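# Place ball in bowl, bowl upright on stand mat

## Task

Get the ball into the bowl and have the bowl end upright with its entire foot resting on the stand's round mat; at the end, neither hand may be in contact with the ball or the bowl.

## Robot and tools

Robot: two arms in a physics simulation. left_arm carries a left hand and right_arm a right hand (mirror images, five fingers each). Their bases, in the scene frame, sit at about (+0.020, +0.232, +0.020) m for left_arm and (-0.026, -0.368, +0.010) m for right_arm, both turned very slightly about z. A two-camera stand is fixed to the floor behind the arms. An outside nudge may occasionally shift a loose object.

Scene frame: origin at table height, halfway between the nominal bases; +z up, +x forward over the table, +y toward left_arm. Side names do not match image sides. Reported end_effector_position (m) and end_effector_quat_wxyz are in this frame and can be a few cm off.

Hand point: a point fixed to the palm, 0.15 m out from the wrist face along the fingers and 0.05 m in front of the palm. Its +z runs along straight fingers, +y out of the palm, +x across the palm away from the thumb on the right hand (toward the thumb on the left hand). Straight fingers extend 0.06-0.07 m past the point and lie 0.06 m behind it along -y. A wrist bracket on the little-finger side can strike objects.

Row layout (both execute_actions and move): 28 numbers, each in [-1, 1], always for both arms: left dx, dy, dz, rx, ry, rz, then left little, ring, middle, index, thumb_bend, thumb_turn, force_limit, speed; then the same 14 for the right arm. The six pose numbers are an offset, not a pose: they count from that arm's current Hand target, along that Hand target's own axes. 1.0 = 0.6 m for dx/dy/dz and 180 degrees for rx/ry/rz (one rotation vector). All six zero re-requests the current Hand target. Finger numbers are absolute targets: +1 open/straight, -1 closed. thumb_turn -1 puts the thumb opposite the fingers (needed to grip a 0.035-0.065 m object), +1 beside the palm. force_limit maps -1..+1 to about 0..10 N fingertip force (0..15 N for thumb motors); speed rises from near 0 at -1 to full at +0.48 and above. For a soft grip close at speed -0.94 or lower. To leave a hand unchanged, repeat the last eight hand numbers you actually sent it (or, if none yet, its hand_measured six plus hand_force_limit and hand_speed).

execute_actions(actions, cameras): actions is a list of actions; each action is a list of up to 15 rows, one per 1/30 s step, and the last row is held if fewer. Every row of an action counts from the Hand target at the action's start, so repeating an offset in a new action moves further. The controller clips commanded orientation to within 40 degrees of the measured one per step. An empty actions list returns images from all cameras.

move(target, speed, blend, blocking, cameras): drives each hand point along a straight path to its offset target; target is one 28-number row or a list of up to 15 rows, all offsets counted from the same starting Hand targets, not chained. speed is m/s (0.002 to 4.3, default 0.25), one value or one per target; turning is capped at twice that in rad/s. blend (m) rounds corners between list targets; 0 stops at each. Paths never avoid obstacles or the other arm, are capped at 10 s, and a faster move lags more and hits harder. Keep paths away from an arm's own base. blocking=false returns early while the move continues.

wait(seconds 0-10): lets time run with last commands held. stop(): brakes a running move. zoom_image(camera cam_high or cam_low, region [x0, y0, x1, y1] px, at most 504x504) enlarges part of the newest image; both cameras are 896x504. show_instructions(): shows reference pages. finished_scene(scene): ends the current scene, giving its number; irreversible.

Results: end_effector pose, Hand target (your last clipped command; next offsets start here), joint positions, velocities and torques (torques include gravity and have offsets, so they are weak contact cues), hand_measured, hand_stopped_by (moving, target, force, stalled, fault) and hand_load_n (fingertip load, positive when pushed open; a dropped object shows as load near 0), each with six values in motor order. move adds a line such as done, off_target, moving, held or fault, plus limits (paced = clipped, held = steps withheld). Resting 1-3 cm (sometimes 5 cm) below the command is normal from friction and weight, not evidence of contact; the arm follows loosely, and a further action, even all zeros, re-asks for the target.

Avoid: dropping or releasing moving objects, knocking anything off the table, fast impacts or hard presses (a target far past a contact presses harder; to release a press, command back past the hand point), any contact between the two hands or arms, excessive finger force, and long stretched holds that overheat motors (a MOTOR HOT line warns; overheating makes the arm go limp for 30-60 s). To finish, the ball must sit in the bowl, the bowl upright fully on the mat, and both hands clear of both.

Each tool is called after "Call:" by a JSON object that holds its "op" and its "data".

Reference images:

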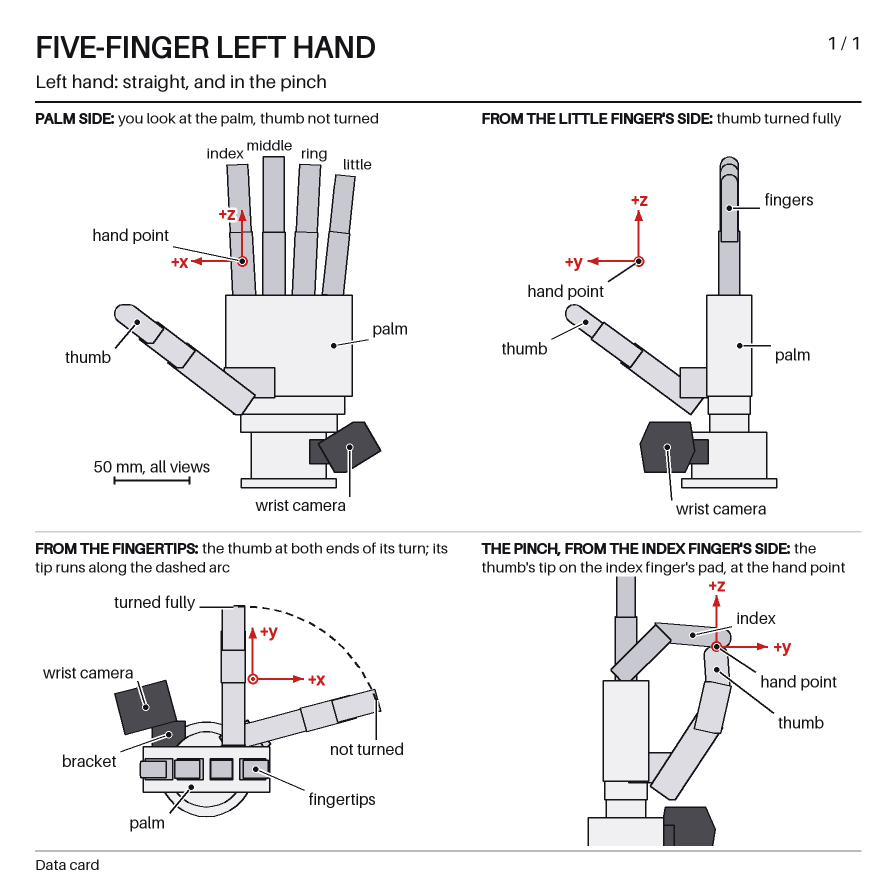

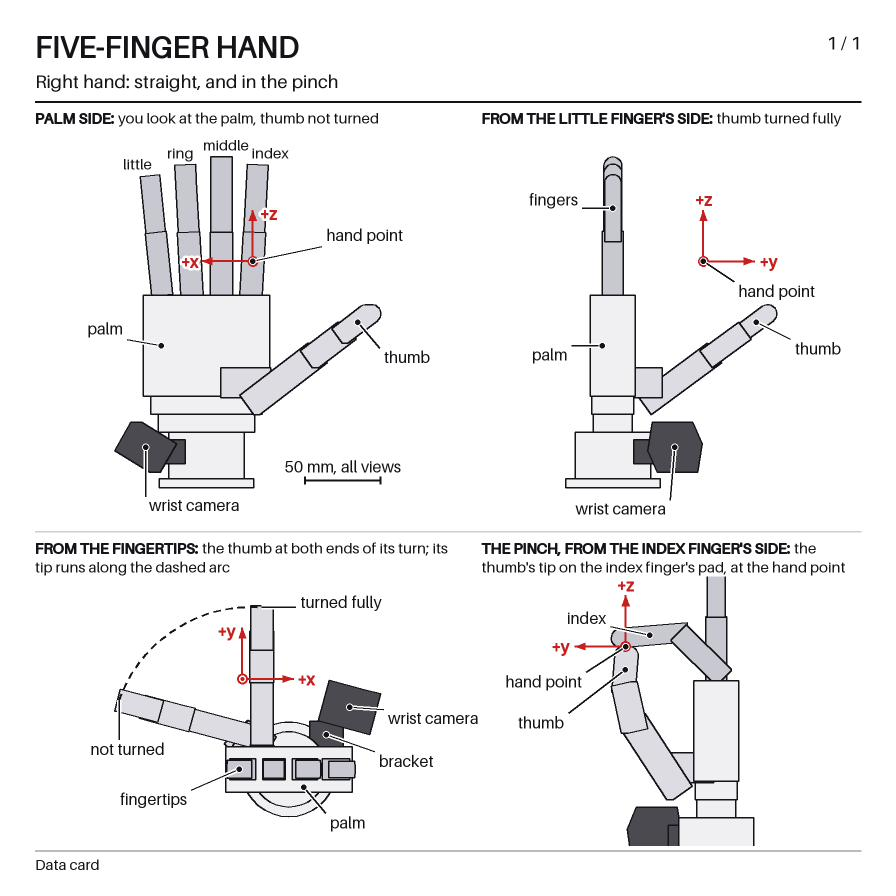

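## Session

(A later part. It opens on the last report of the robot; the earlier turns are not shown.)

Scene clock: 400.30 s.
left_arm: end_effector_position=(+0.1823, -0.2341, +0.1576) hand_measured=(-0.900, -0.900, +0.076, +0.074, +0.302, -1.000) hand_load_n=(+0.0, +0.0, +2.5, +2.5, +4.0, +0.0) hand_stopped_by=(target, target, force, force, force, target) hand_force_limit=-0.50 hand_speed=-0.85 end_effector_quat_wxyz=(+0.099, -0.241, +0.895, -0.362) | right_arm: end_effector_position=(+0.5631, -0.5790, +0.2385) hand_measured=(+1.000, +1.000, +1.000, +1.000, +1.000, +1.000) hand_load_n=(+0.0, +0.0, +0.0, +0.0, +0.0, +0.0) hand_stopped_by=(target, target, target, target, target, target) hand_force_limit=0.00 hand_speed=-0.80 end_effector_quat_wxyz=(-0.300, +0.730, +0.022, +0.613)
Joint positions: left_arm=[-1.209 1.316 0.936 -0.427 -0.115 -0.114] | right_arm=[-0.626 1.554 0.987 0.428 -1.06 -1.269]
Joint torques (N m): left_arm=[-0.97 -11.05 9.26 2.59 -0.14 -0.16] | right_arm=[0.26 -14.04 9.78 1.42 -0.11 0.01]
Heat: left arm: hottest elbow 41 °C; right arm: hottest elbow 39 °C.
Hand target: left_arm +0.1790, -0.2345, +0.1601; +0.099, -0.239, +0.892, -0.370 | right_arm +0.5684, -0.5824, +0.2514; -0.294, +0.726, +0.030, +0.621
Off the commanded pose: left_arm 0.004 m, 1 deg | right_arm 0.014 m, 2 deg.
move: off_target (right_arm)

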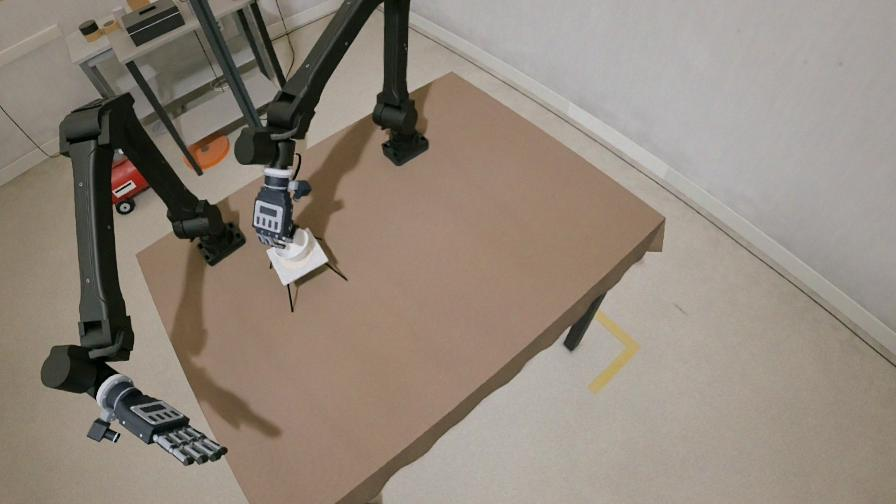

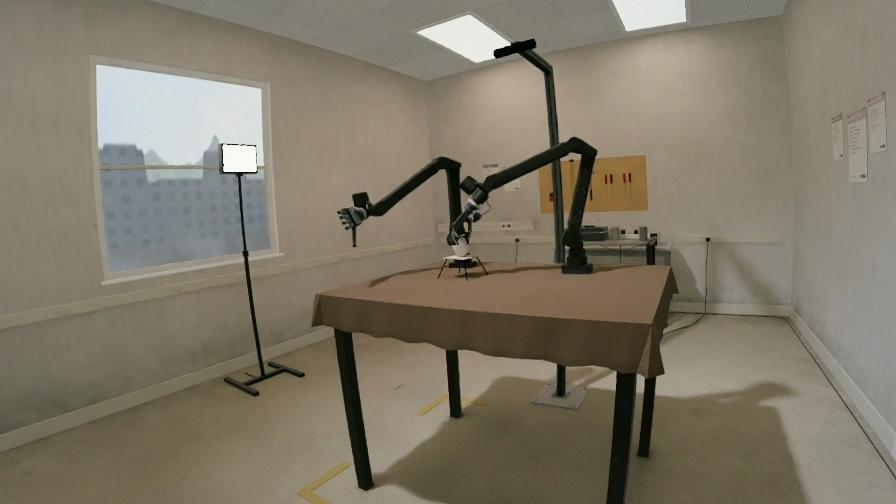

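Call:
{"op": "move", "data": {"target": [0.0,0.0177,0.0177,0,0,0,-0.9,-0.9,-0.1,-0.1,0.3,-1,-0.5,-0.85,0,0,0,0,0,0,1,1,1,1,1,1,0,-0.8], "speed": 0.05, "cameras": ["all"]}}

Call:
{"op": "zoom_image", "data": {"camera": "cam_high", "region": [240, 180, 340, 280]}}

Call:
{"op": "zoom_image", "data": {"camera": "cam_low", "region": [430, 210, 500, 280]}}

Scene clock: 408.20 s.
left_arm: end_effector_position=(+0.1820, -0.2332, +0.1496) hand_measured=(-0.900, -0.900, +0.076, +0.074, +0.302, -1.000) hand_load_n=(+0.0, +0.0, +2.5, +2.5, +3.5, +0.0) hand_stopped_by=(target, target, force, force, force, target) hand_force_limit=-0.50 hand_speed=-0.85 end_effector_quat_wxyz=(+0.100, -0.241, +0.892, -0.369) | right_arm: end_effector_position=(+0.5631, -0.5790, +0.2385) hand_measured=(+1.000, +1.000, +1.000, +1.000, +1.000, +1.000) hand_load_n=(+0.0, +0.0, +0.0, +0.0, +0.0, +0.0) hand_stopped_by=(target, target, target, target, target, target) hand_force_limit=0.00 hand_speed=-0.80 end_effector_quat_wxyz=(-0.300, +0.730, +0.022, +0.613)
Joint positions: left_arm=[-1.209 1.316 0.907 -0.385 -0.115 -0.114] | right_arm=[-0.626 1.554 0.987 0.428 -1.06 -1.269]
Joint torques (N m): left_arm=[-0.91 -10.23 9.32 2.58 -0.18 -0.1] | right_arm=[0.26 -14.04 9.78 1.43 -0.1 0]
Heat: left arm: hottest elbow 40 °C; right arm: hottest elbow 39 °C.
Hand target: left_arm +0.1790, -0.2344, +0.1450; +0.099, -0.239, +0.892, -0.370 | right_arm +0.5684, -0.5824, +0.2514; -0.294, +0.726, +0.030, +0.621
Off the commanded pose: left_arm 0.006 m, 0 deg | right_arm 0.014 m, 2 deg.
move: off_target (right_arm)

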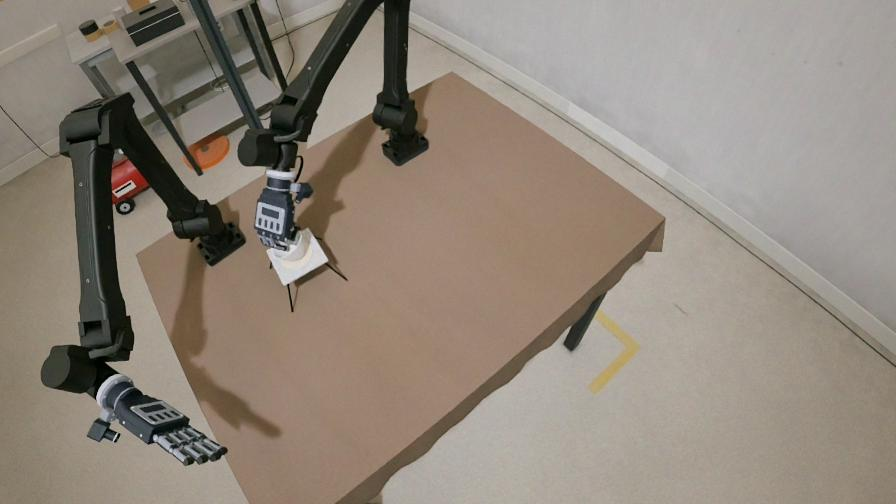

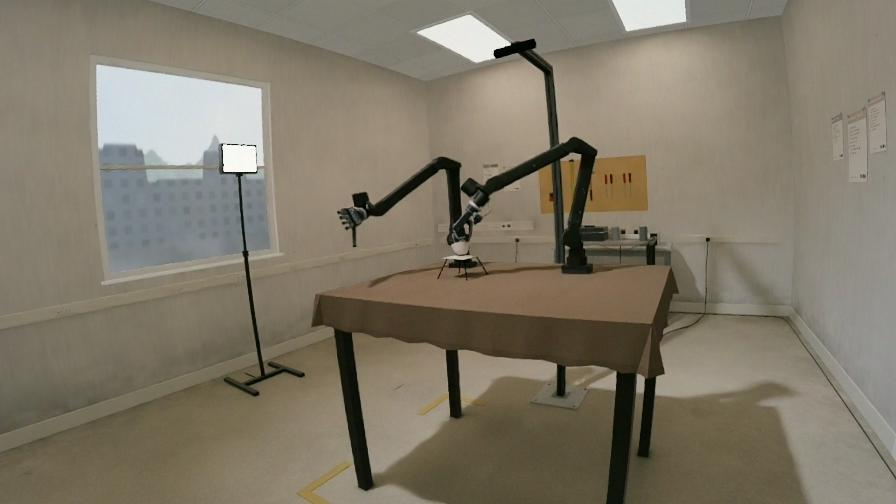

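Scaled by 5.040 from the camera's 896x504 image, which has a finer 1280x720 frame.

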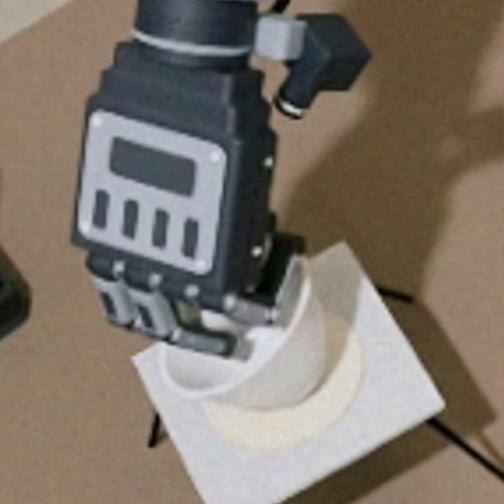

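Scaled by 7.200 from the camera's 896x504 image, which has a finer 1280x720 frame.

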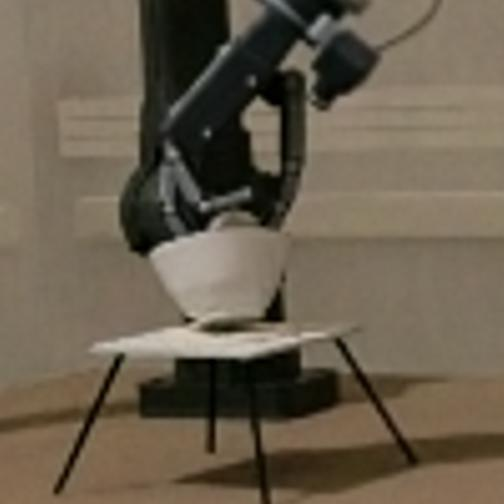

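Call:
{"op": "move", "data": {"target": [0.0,-0.026,-0.026,0,0,0,-0.9,-0.9,-0.1,-0.1,0.3,-1,-0.5,-0.85,0,0,0,0,0,0,1,1,1,1,1,1,0,-0.8], "speed": 0.05, "cameras": ["all"]}}

Call:
{"op": "zoom_image", "data": {"camera": "cam_high", "region": [240, 180, 340, 280]}}

Call:
{"op": "zoom_image", "data": {"camera": "cam_low", "region": [430, 210, 500, 280]}}

Scene clock: 421.20 s.
left_arm: end_effector_position=(+0.1787, -0.2245, +0.1465) hand_measured=(-0.900, -0.900, +0.076, +0.074, +0.302, -1.000) hand_load_n=(+0.0, +0.0, +2.5, +3.0, +4.0, -0.5) hand_stopped_by=(target, target, force, force, force, target) hand_force_limit=-0.50 hand_speed=-0.85 end_effector_quat_wxyz=(+0.098, -0.241, +0.899, -0.353) | right_arm: end_effector_position=(+0.5631, -0.5790, +0.2385) hand_measured=(+1.000, +1.000, +1.000, +1.000, +1.000, +1.000) hand_load_n=(+0.0, +0.0, +0.0, +0.0, +0.0, +0.0) hand_stopped_by=(target, target, target, target, target, target) hand_force_limit=0.00 hand_speed=-0.80 end_effector_quat_wxyz=(-0.300, +0.730, +0.022, +0.613)
Joint positions: left_arm=[-1.209 1.31 0.907 -0.424 -0.115 -0.114] | right_arm=[-0.626 1.554 0.987 0.428 -1.06 -1.269]
Joint torques (N m): left_arm=[-0.73 -10.93 12.79 1.37 -0.18 -0.15] | right_arm=[0.26 -14.04 9.77 1.42 -0.11 0.01]
Heat: left arm: hottest elbow 39 °C; right arm: hottest elbow 39 °C.
Hand target: left_arm +0.1790, -0.2345, +0.1671; +0.099, -0.239, +0.892, -0.370 | right_arm +0.5684, -0.5824, +0.2514; -0.294, +0.726, +0.030, +0.621
Off the commanded pose: left_arm 0.023 m, 2 deg | right_arm 0.014 m, 2 deg.
move: off_target (left_arm, right_arm)

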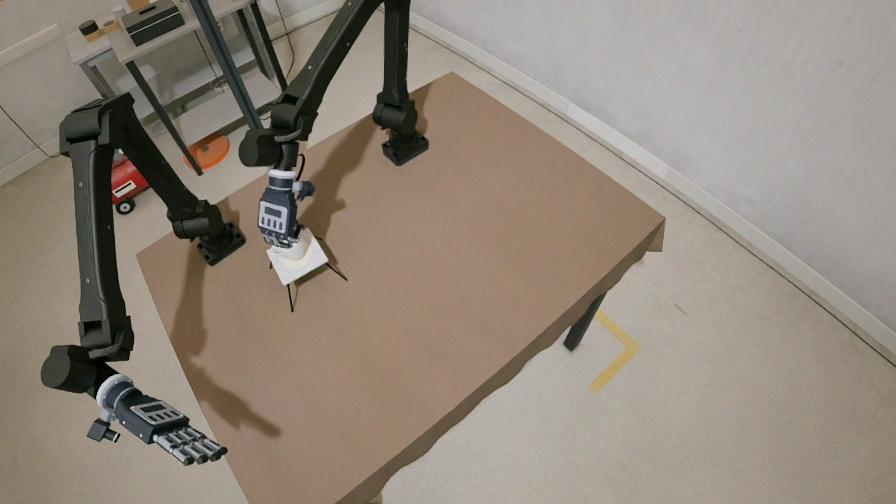

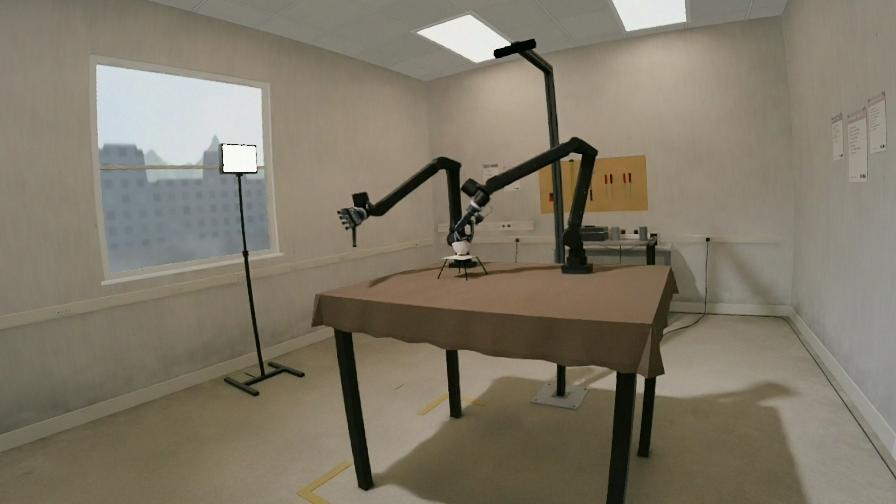

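Scaled by 5.040 from the camera's 896x504 image, which has a finer 1280x720 frame.

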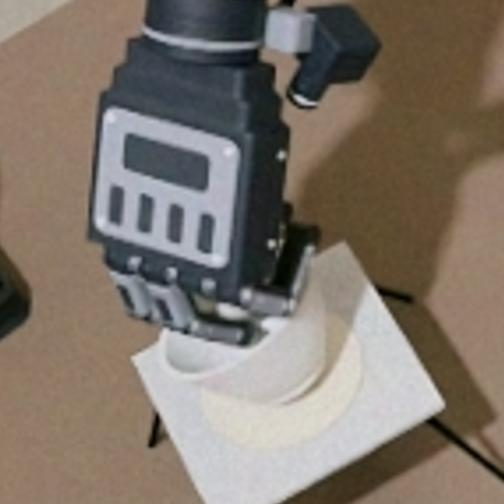

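Scaled by 7.200 from the camera's 896x504 image, which has a finer 1280x720 frame.

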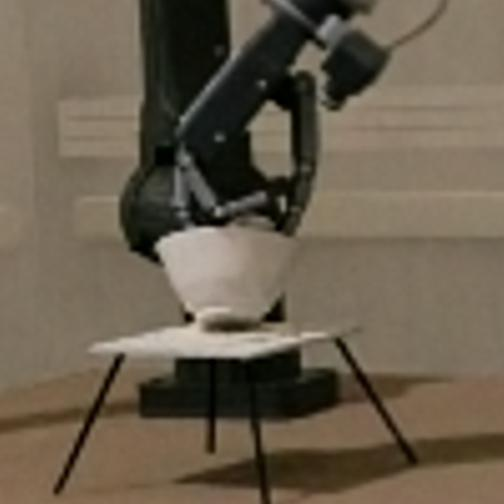

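Call:
{"op": "move", "data": {"target": [0.0,-0.0707,-0.0707,0,0,0,-0.9,-0.9,-0.1,-0.1,0.3,-1,-0.5,-0.85,0,0,0,0,0,0,1,1,1,1,1,1,0,-0.8], "speed": 0.1, "cameras": ["all"]}}

Call:
{"op": "zoom_image", "data": {"camera": "cam_high", "region": [240, 180, 340, 280]}}

Call:
{"op": "zoom_image", "data": {"camera": "cam_low", "region": [430, 210, 500, 280]}}

Scene clock: 427.63 s.
left_arm: end_effector_position=(+0.1761, -0.2178, +0.1961) hand_measured=(-0.900, -0.900, +0.076, +0.074, +0.302, -1.000) hand_load_n=(+0.0, +0.0, +2.5, +2.5, +3.5, +0.0) hand_stopped_by=(target, target, force, force, force, target) hand_force_limit=-0.50 hand_speed=-0.85 end_effector_quat_wxyz=(+0.098, -0.241, +0.902, -0.344) | right_arm: end_effector_position=(+0.5631, -0.5790, +0.2385) hand_measured=(+1.000, +1.000, +1.000, +1.000, +1.000, +1.000) hand_load_n=(+0.0, +0.0, +0.0, +0.0, +0.0, +0.0) hand_stopped_by=(target, target, target, target, target, target) hand_force_limit=0.00 hand_speed=-0.80 end_effector_quat_wxyz=(-0.300, +0.730, +0.022, +0.613)
Joint positions: left_arm=[-1.209 1.254 1.002 -0.594 -0.115 -0.114] | right_arm=[-0.626 1.554 0.987 0.428 -1.06 -1.269]
Joint torques (N m): left_arm=[-1.2 -10.52 15.68 1.43 -0.14 -0.19] | right_arm=[0.26 -14.04 9.77 1.42 -0.1 0]
Heat: left arm: hottest elbow 40 °C; right arm: hottest elbow 39 °C.
Hand target: left_arm +0.1790, -0.2344, +0.2271; +0.099, -0.239, +0.892, -0.370 | right_arm +0.5684, -0.5824, +0.2514; -0.294, +0.726, +0.030, +0.621
Off the commanded pose: left_arm 0.035 m, 3 deg | right_arm 0.014 m, 2 deg.
move: off_target (left_arm, right_arm)

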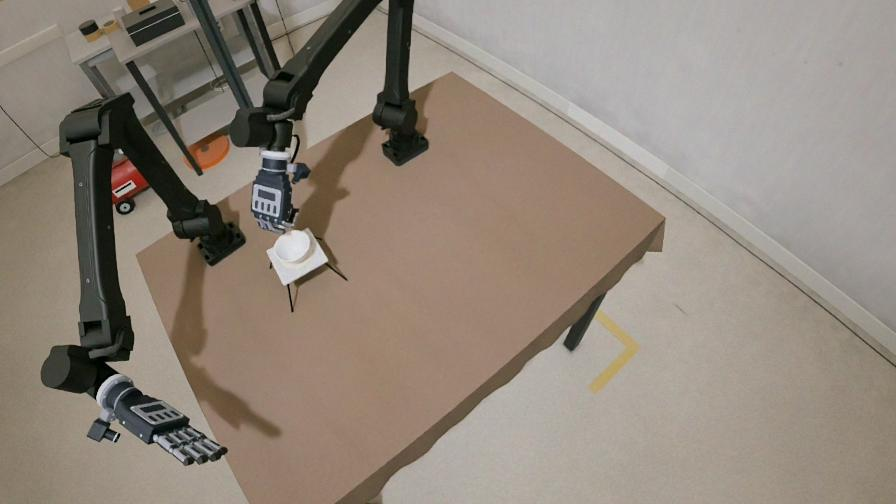

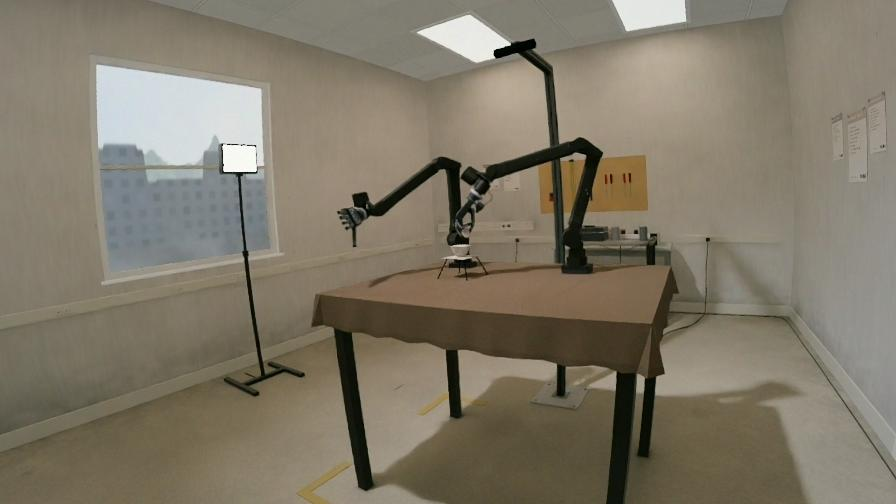

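Scaled by 5.040 from the camera's 896x504 image, which has a finer 1280x720 frame.

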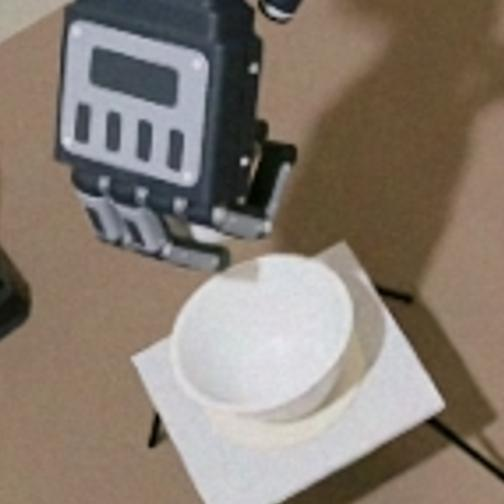

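Scaled by 7.200 from the camera's 896x504 image, which has a finer 1280x720 frame.

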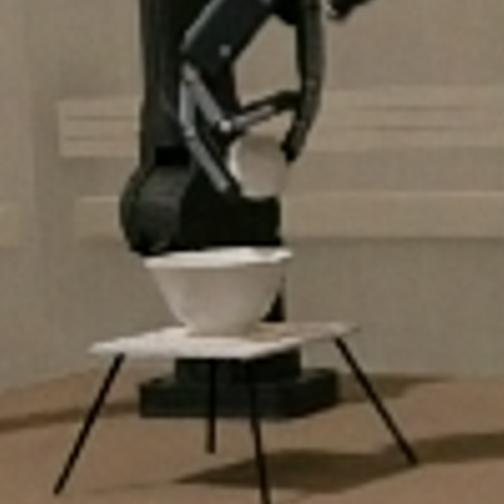

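Call:
{"op": "move", "data": {"target": [-0.0057,0.0812,0.0955,0,0,0,-0.9,-0.9,-0.1,-0.1,0.3,-1,-0.5,-0.85,0,0,0,0,0,0,1,1,1,1,1,1,0,-0.8], "speed": 0.08, "cameras": ["all"]}}

Call:
{"op": "zoom_image", "data": {"camera": "cam_high", "region": [240, 180, 340, 280]}}

Call:
{"op": "zoom_image", "data": {"camera": "cam_low", "region": [430, 210, 500, 280]}}

Scene clock: 458.30 s.
left_arm: end_effector_position=(+0.1832, -0.2375, +0.1608) hand_measured=(-0.900, -0.900, +0.076, +0.074, +0.302, -1.000) hand_load_n=(+0.0, +0.0, +3.0, +2.5, +3.5, +0.0) hand_stopped_by=(target, target, force, force, force, target) hand_force_limit=-0.50 hand_speed=-0.85 end_effector_quat_wxyz=(+0.099, -0.240, +0.891, -0.373) | right_arm: end_effector_position=(+0.5631, -0.5790, +0.2385) hand_measured=(+1.000, +1.000, +1.000, +1.000, +1.000, +1.000) hand_load_n=(+0.0, +0.0, +0.0, +0.0, +0.5, +0.0) hand_stopped_by=(target, target, target, target, target, target) hand_force_limit=0.00 hand_speed=-0.80 end_effector_quat_wxyz=(-0.300, +0.730, +0.022, +0.613)
Joint positions: left_arm=[-1.209 1.311 0.931 -0.404 -0.112 -0.114] | right_arm=[-0.626 1.554 0.987 0.428 -1.06 -1.269]
Joint torques (N m): left_arm=[-0.09 -9 9.44 2.66 0.06 -0.07] | right_arm=[0.21 -14.04 9.77 1.42 -0.1 0.01]
Heat: left arm: hottest elbow 41 °C; right arm: hottest elbow 39 °C.
Hand target: left_arm +0.1850, -0.2380, +0.1521; +0.099, -0.239, +0.892, -0.370 | right_arm +0.5684, -0.5824, +0.2514; -0.294, +0.726, +0.030, +0.621
Off the commanded pose: left_arm 0.009 m, 0 deg | right_arm 0.014 m, 2 deg.
move: off_target (right_arm)

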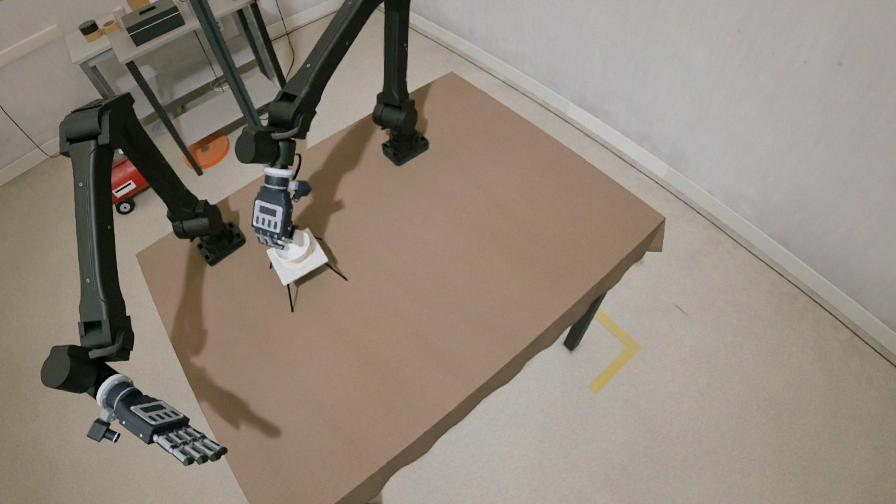

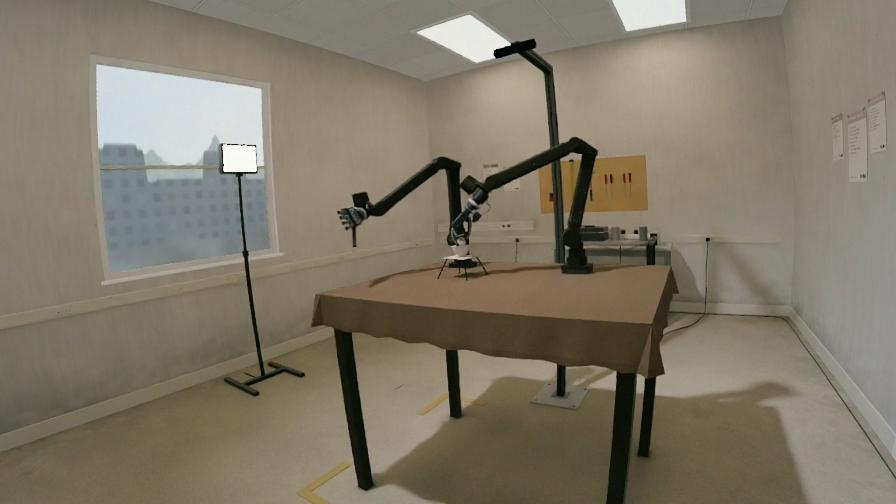

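Scaled by 5.040 from the camera's 896x504 image, which has a finer 1280x720 frame.

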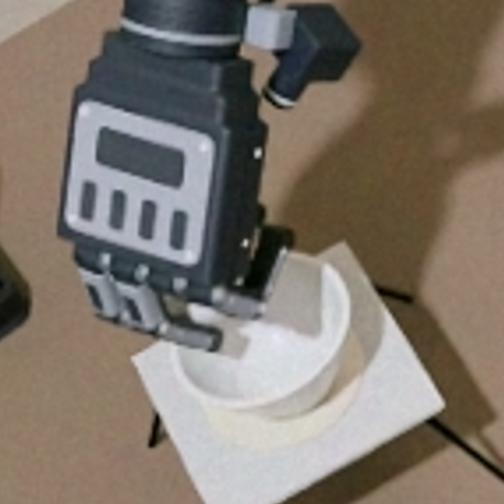

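Scaled by 7.200 from the camera's 896x504 image, which has a finer 1280x720 frame.

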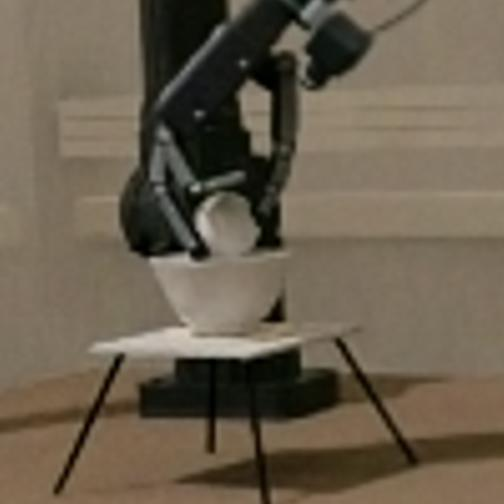

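Call:
{"op": "zoom_image", "data": {"camera": "cam_high", "region": [250, 220, 310, 265]}}

Call:
{"op": "zoom_image", "data": {"camera": "cam_low", "region": [445, 225, 480, 260]}}

Scaled by 8.400 from the camera's 896x504 image, which has a finer 1280x720 frame.

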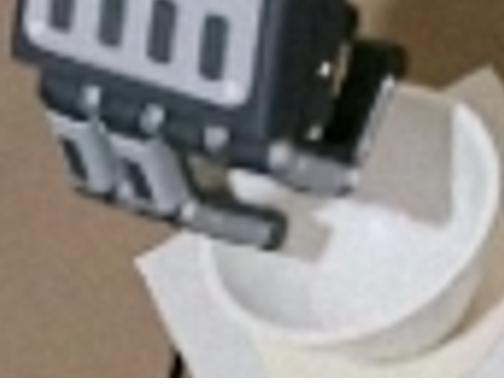

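Scaled by 14.400 from the camera's 896x504 image, which has a finer 1280x720 frame.

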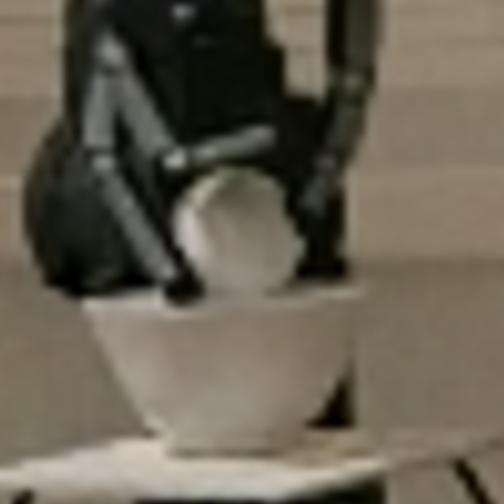

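Call:
{"op": "move", "data": {"target": [-0.0445,-0.061,-0.052,0,0,0,-0.9,-0.9,-0.1,-0.1,0.3,-1,-0.5,-0.85,0,0,0,0,0,0,1,1,1,1,1,1,0,-0.8], "speed": 0.08, "cameras": ["all"]}}

Call:
{"op": "zoom_image", "data": {"camera": "cam_high", "region": [250, 210, 320, 270]}}

Call:
{"op": "zoom_image", "data": {"camera": "cam_low", "region": [430, 210, 500, 280]}}

Scene clock: 518.50 s.
left_arm: end_effector_position=(+0.1981, -0.2129, +0.1667) hand_measured=(-0.900, -0.900, +0.076, +0.074, +0.302, -1.000) hand_load_n=(+0.0, +0.0, +2.5, +2.5, +4.0, +0.0) hand_stopped_by=(target, target, force, force, force, target) hand_force_limit=-0.50 hand_speed=-0.85 end_effector_quat_wxyz=(+0.093, -0.241, +0.903, -0.342) | right_arm: end_effector_position=(+0.5631, -0.5790, +0.2385) hand_measured=(+1.000, +1.000, +1.000, +1.000, +1.000, +1.000) hand_load_n=(+0.0, +0.0, +0.0, +0.0, +0.0, +0.0) hand_stopped_by=(target, target, target, target, target, target) hand_force_limit=0.00 hand_speed=-0.80 end_effector_quat_wxyz=(-0.300, +0.730, +0.022, +0.613)
Joint positions: left_arm=[-1.147 1.292 0.956 -0.512 -0.065 -0.07] | right_arm=[-0.626 1.554 0.987 0.428 -1.06 -1.269]
Joint torques (N m): left_arm=[0.73 -11.69 15.42 1.26 0.09 -0.02] | right_arm=[0.21 -13.98 9.78 1.43 -0.11 0.01]
Heat: left arm: hottest elbow 38 °C; right arm: hottest elbow 39 °C.
Hand target: left_arm +0.2101, -0.2279, +0.2001; +0.099, -0.239, +0.892, -0.370 | right_arm +0.5684, -0.5824, +0.2514; -0.294, +0.726, +0.030, +0.621
Off the commanded pose: left_arm 0.038 m, 3 deg | right_arm 0.014 m, 2 deg.
move: off_target (left_arm, right_arm)

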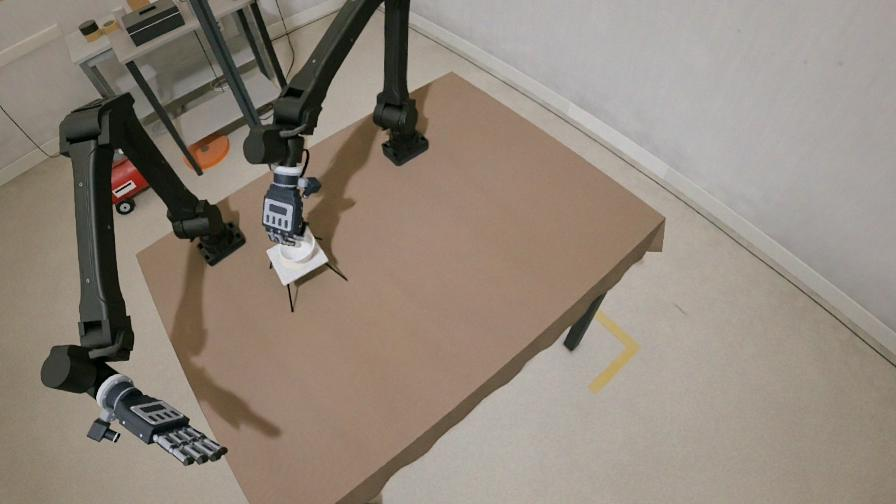

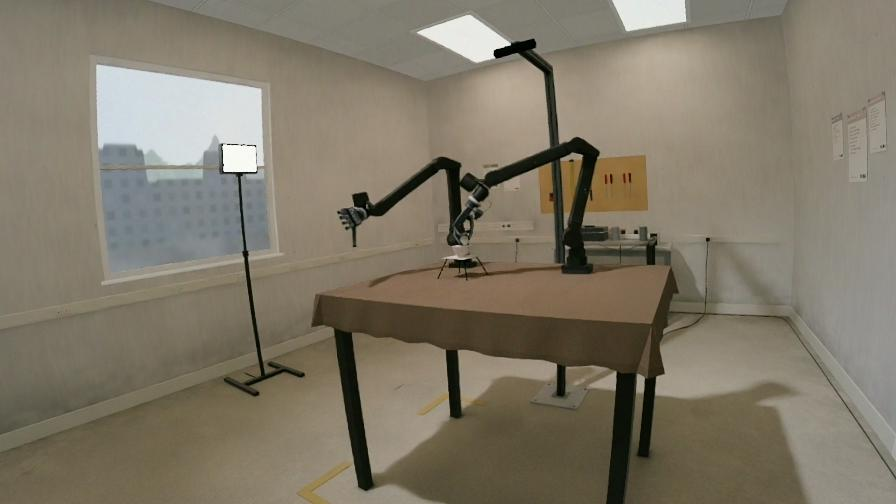

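Scaled by 7.200 from the camera's 896x504 image, which has a finer 1280x720 frame.

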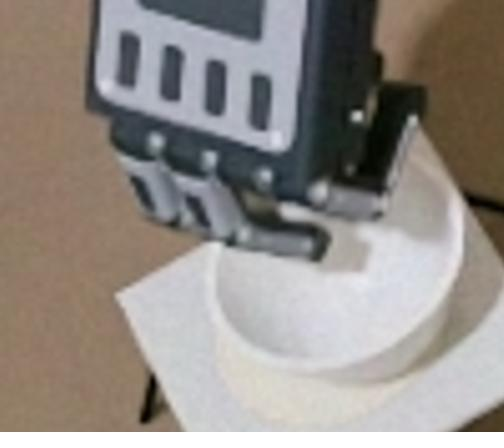

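Scaled by 7.200 from the camera's 896x504 image, which has a finer 1280x720 frame.

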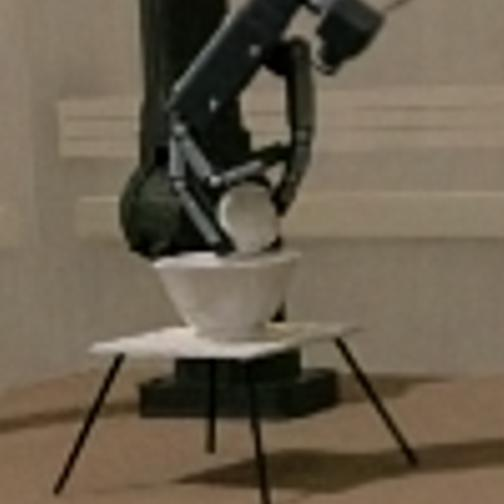

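Call:
{"op": "move", "data": {"target": [0,-0.059,-0.059,0,0,0,-0.9,-0.9,-0.1,-0.1,0.3,-1,-0.5,-0.85,0,0,0,0,0,0,1,1,1,1,1,1,0,-0.8], "speed": 0.08, "cameras": ["all"]}}

Call:
{"op": "zoom_image", "data": {"camera": "cam_high", "region": [250, 210, 320, 270]}}

Call:
{"op": "zoom_image", "data": {"camera": "cam_low", "region": [430, 210, 500, 280]}}

Scene clock: 526.80 s.
left_arm: end_effector_position=(+0.1993, -0.2155, +0.2164) hand_measured=(-0.900, -0.900, +0.076, +0.074, +0.302, -1.000) hand_load_n=(+0.0, +0.0, +3.0, +2.5, +4.0, +0.0) hand_stopped_by=(target, target, force, force, force, target) hand_force_limit=-0.50 hand_speed=-0.85 end_effector_quat_wxyz=(+0.093, -0.241, +0.903, -0.343) | right_arm: end_effector_position=(+0.5631, -0.5790, +0.2385) hand_measured=(+1.000, +1.000, +1.000, +1.000, +1.000, +1.000) hand_load_n=(+0.0, +0.0, +0.0, +0.0, +0.5, +0.0) hand_stopped_by=(target, target, target, target, target, target) hand_force_limit=0.00 hand_speed=-0.80 end_effector_quat_wxyz=(-0.300, +0.730, +0.022, +0.613)
Joint positions: left_arm=[-1.147 1.263 1.065 -0.649 -0.065 -0.069] | right_arm=[-0.626 1.554 0.987 0.428 -1.06 -1.269]
Joint torques (N m): left_arm=[0.15 -11.28 15.88 1.4 0.05 -0.05] | right_arm=[0.21 -14.04 9.77 1.42 -0.1 0]
Heat: left arm: hottest elbow 40 °C; right arm: hottest elbow 39 °C.
Hand target: left_arm +0.2101, -0.2278, +0.2500; +0.099, -0.239, +0.892, -0.370 | right_arm +0.5684, -0.5824, +0.2514; -0.294, +0.726, +0.030, +0.621
Off the commanded pose: left_arm 0.037 m, 3 deg | right_arm 0.014 m, 2 deg.
move: off_target (left_arm, right_arm)

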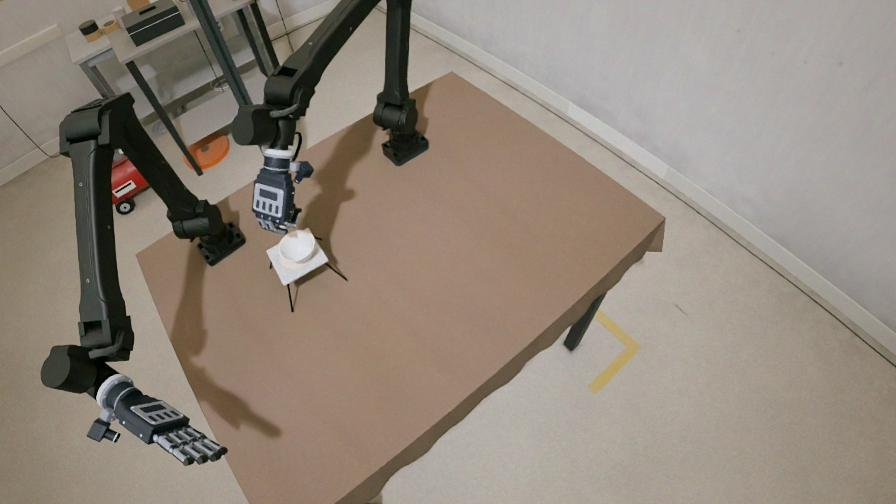

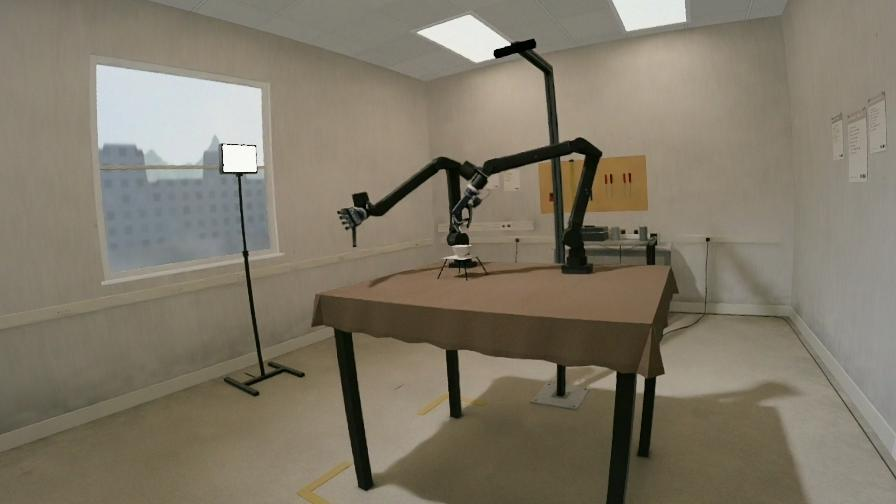

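Scaled by 7.200 from the camera's 896x504 image, which has a finer 1280x720 frame.

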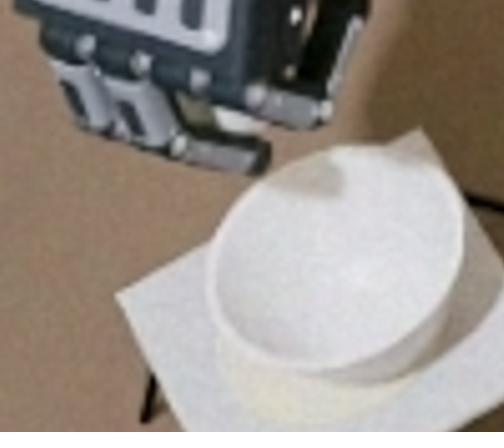

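Scaled by 7.200 from the camera's 896x504 image, which has a finer 1280x720 frame.

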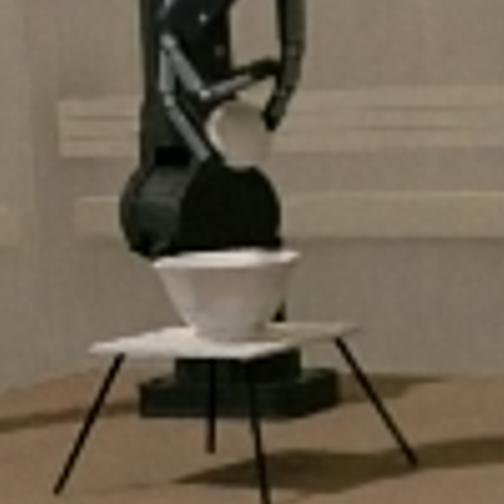

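Call:
{"op": "move", "data": {"target": [-0.0208,0.041,0.018,0.1389,0,0,-0.9,-0.9,-0.1,-0.1,0.3,-1,-0.5,-0.85,0,0,0,0,0,0,1,1,1,1,1,1,0,-0.8], "speed": 0.1, "cameras": ["all"]}}

Call:
{"op": "zoom_image", "data": {"camera": "cam_high", "region": [250, 200, 320, 270]}}

Call:
{"op": "zoom_image", "data": {"camera": "cam_low", "region": [430, 210, 500, 280]}}

Scene clock: 576.27 s.
left_arm: end_effector_position=(+0.2105, -0.2164, +0.2192) hand_measured=(-0.900, -0.900, +0.076, +0.074, +0.302, -1.000) hand_load_n=(+0.0, +0.0, +2.5, +2.5, +4.0, +0.0) hand_stopped_by=(target, target, force, force, force, target) hand_force_limit=-0.50 hand_speed=-0.85 end_effector_quat_wxyz=(+0.141, -0.212, +0.799, -0.545) | right_arm: end_effector_position=(+0.5631, -0.5790, +0.2385) hand_measured=(+1.000, +1.000, +1.000, +1.000, +1.000, +1.000) hand_load_n=(+0.0, +0.0, +0.0, +0.0, +0.0, +0.0) hand_stopped_by=(target, target, target, target, target, target) hand_force_limit=0.00 hand_speed=-0.80 end_effector_quat_wxyz=(-0.300, +0.730, +0.022, +0.613)
Joint positions: left_arm=[-1.132 1.08 0.695 0.011 -0.065 -0.031] | right_arm=[-0.626 1.554 0.987 0.428 -1.06 -1.269]
Joint torques (N m): left_arm=[0.62 -9 9.72 3.15 -0.06 -0.06] | right_arm=[0.26 -14.04 9.77 1.42 -0.1 0]
Heat: left arm: hottest elbow 42 °C; right arm: hottest elbow 40 °C.
Hand target: left_arm +0.2160, -0.2132, +0.2250; +0.148, -0.212, +0.791, -0.554 | right_arm +0.5684, -0.5824, +0.2514; -0.294, +0.726, +0.030, +0.621
Off the commanded pose: left_arm 0.009 m, 2 deg | right_arm 0.014 m, 2 deg.
move: off_target (right_arm)

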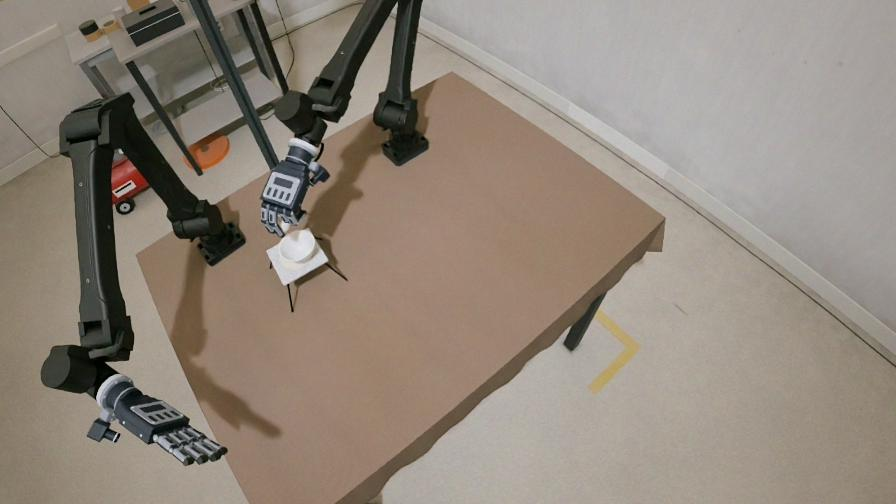

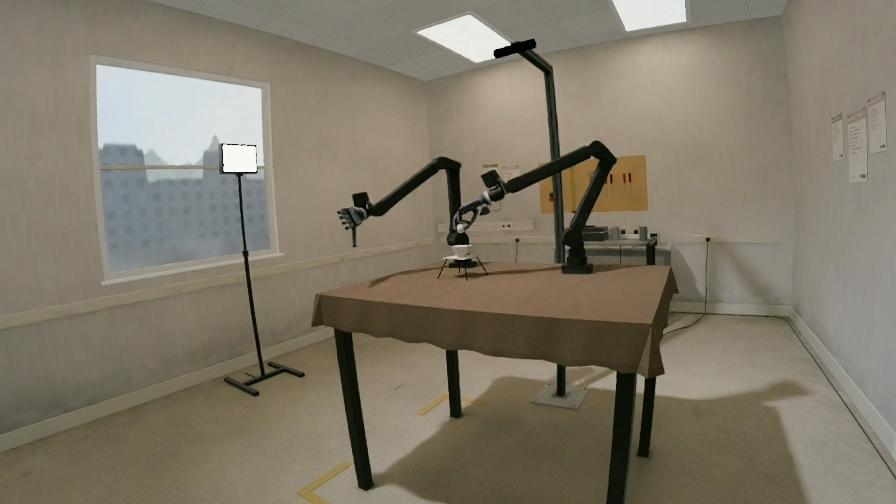

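Scaled by 7.200 from the camera's 896x504 image, which has a finer 1280x720 frame.

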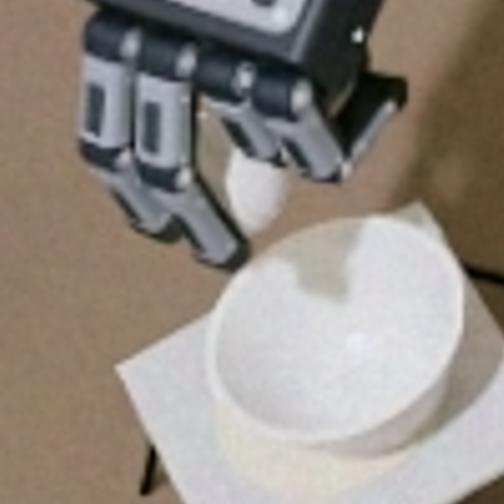

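Scaled by 7.200 from the camera's 896x504 image, which has a finer 1280x720 frame.

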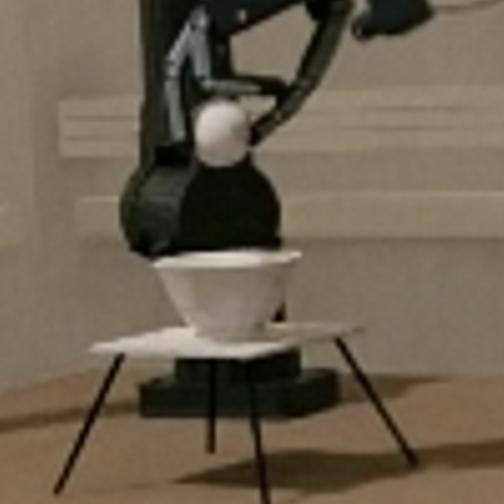

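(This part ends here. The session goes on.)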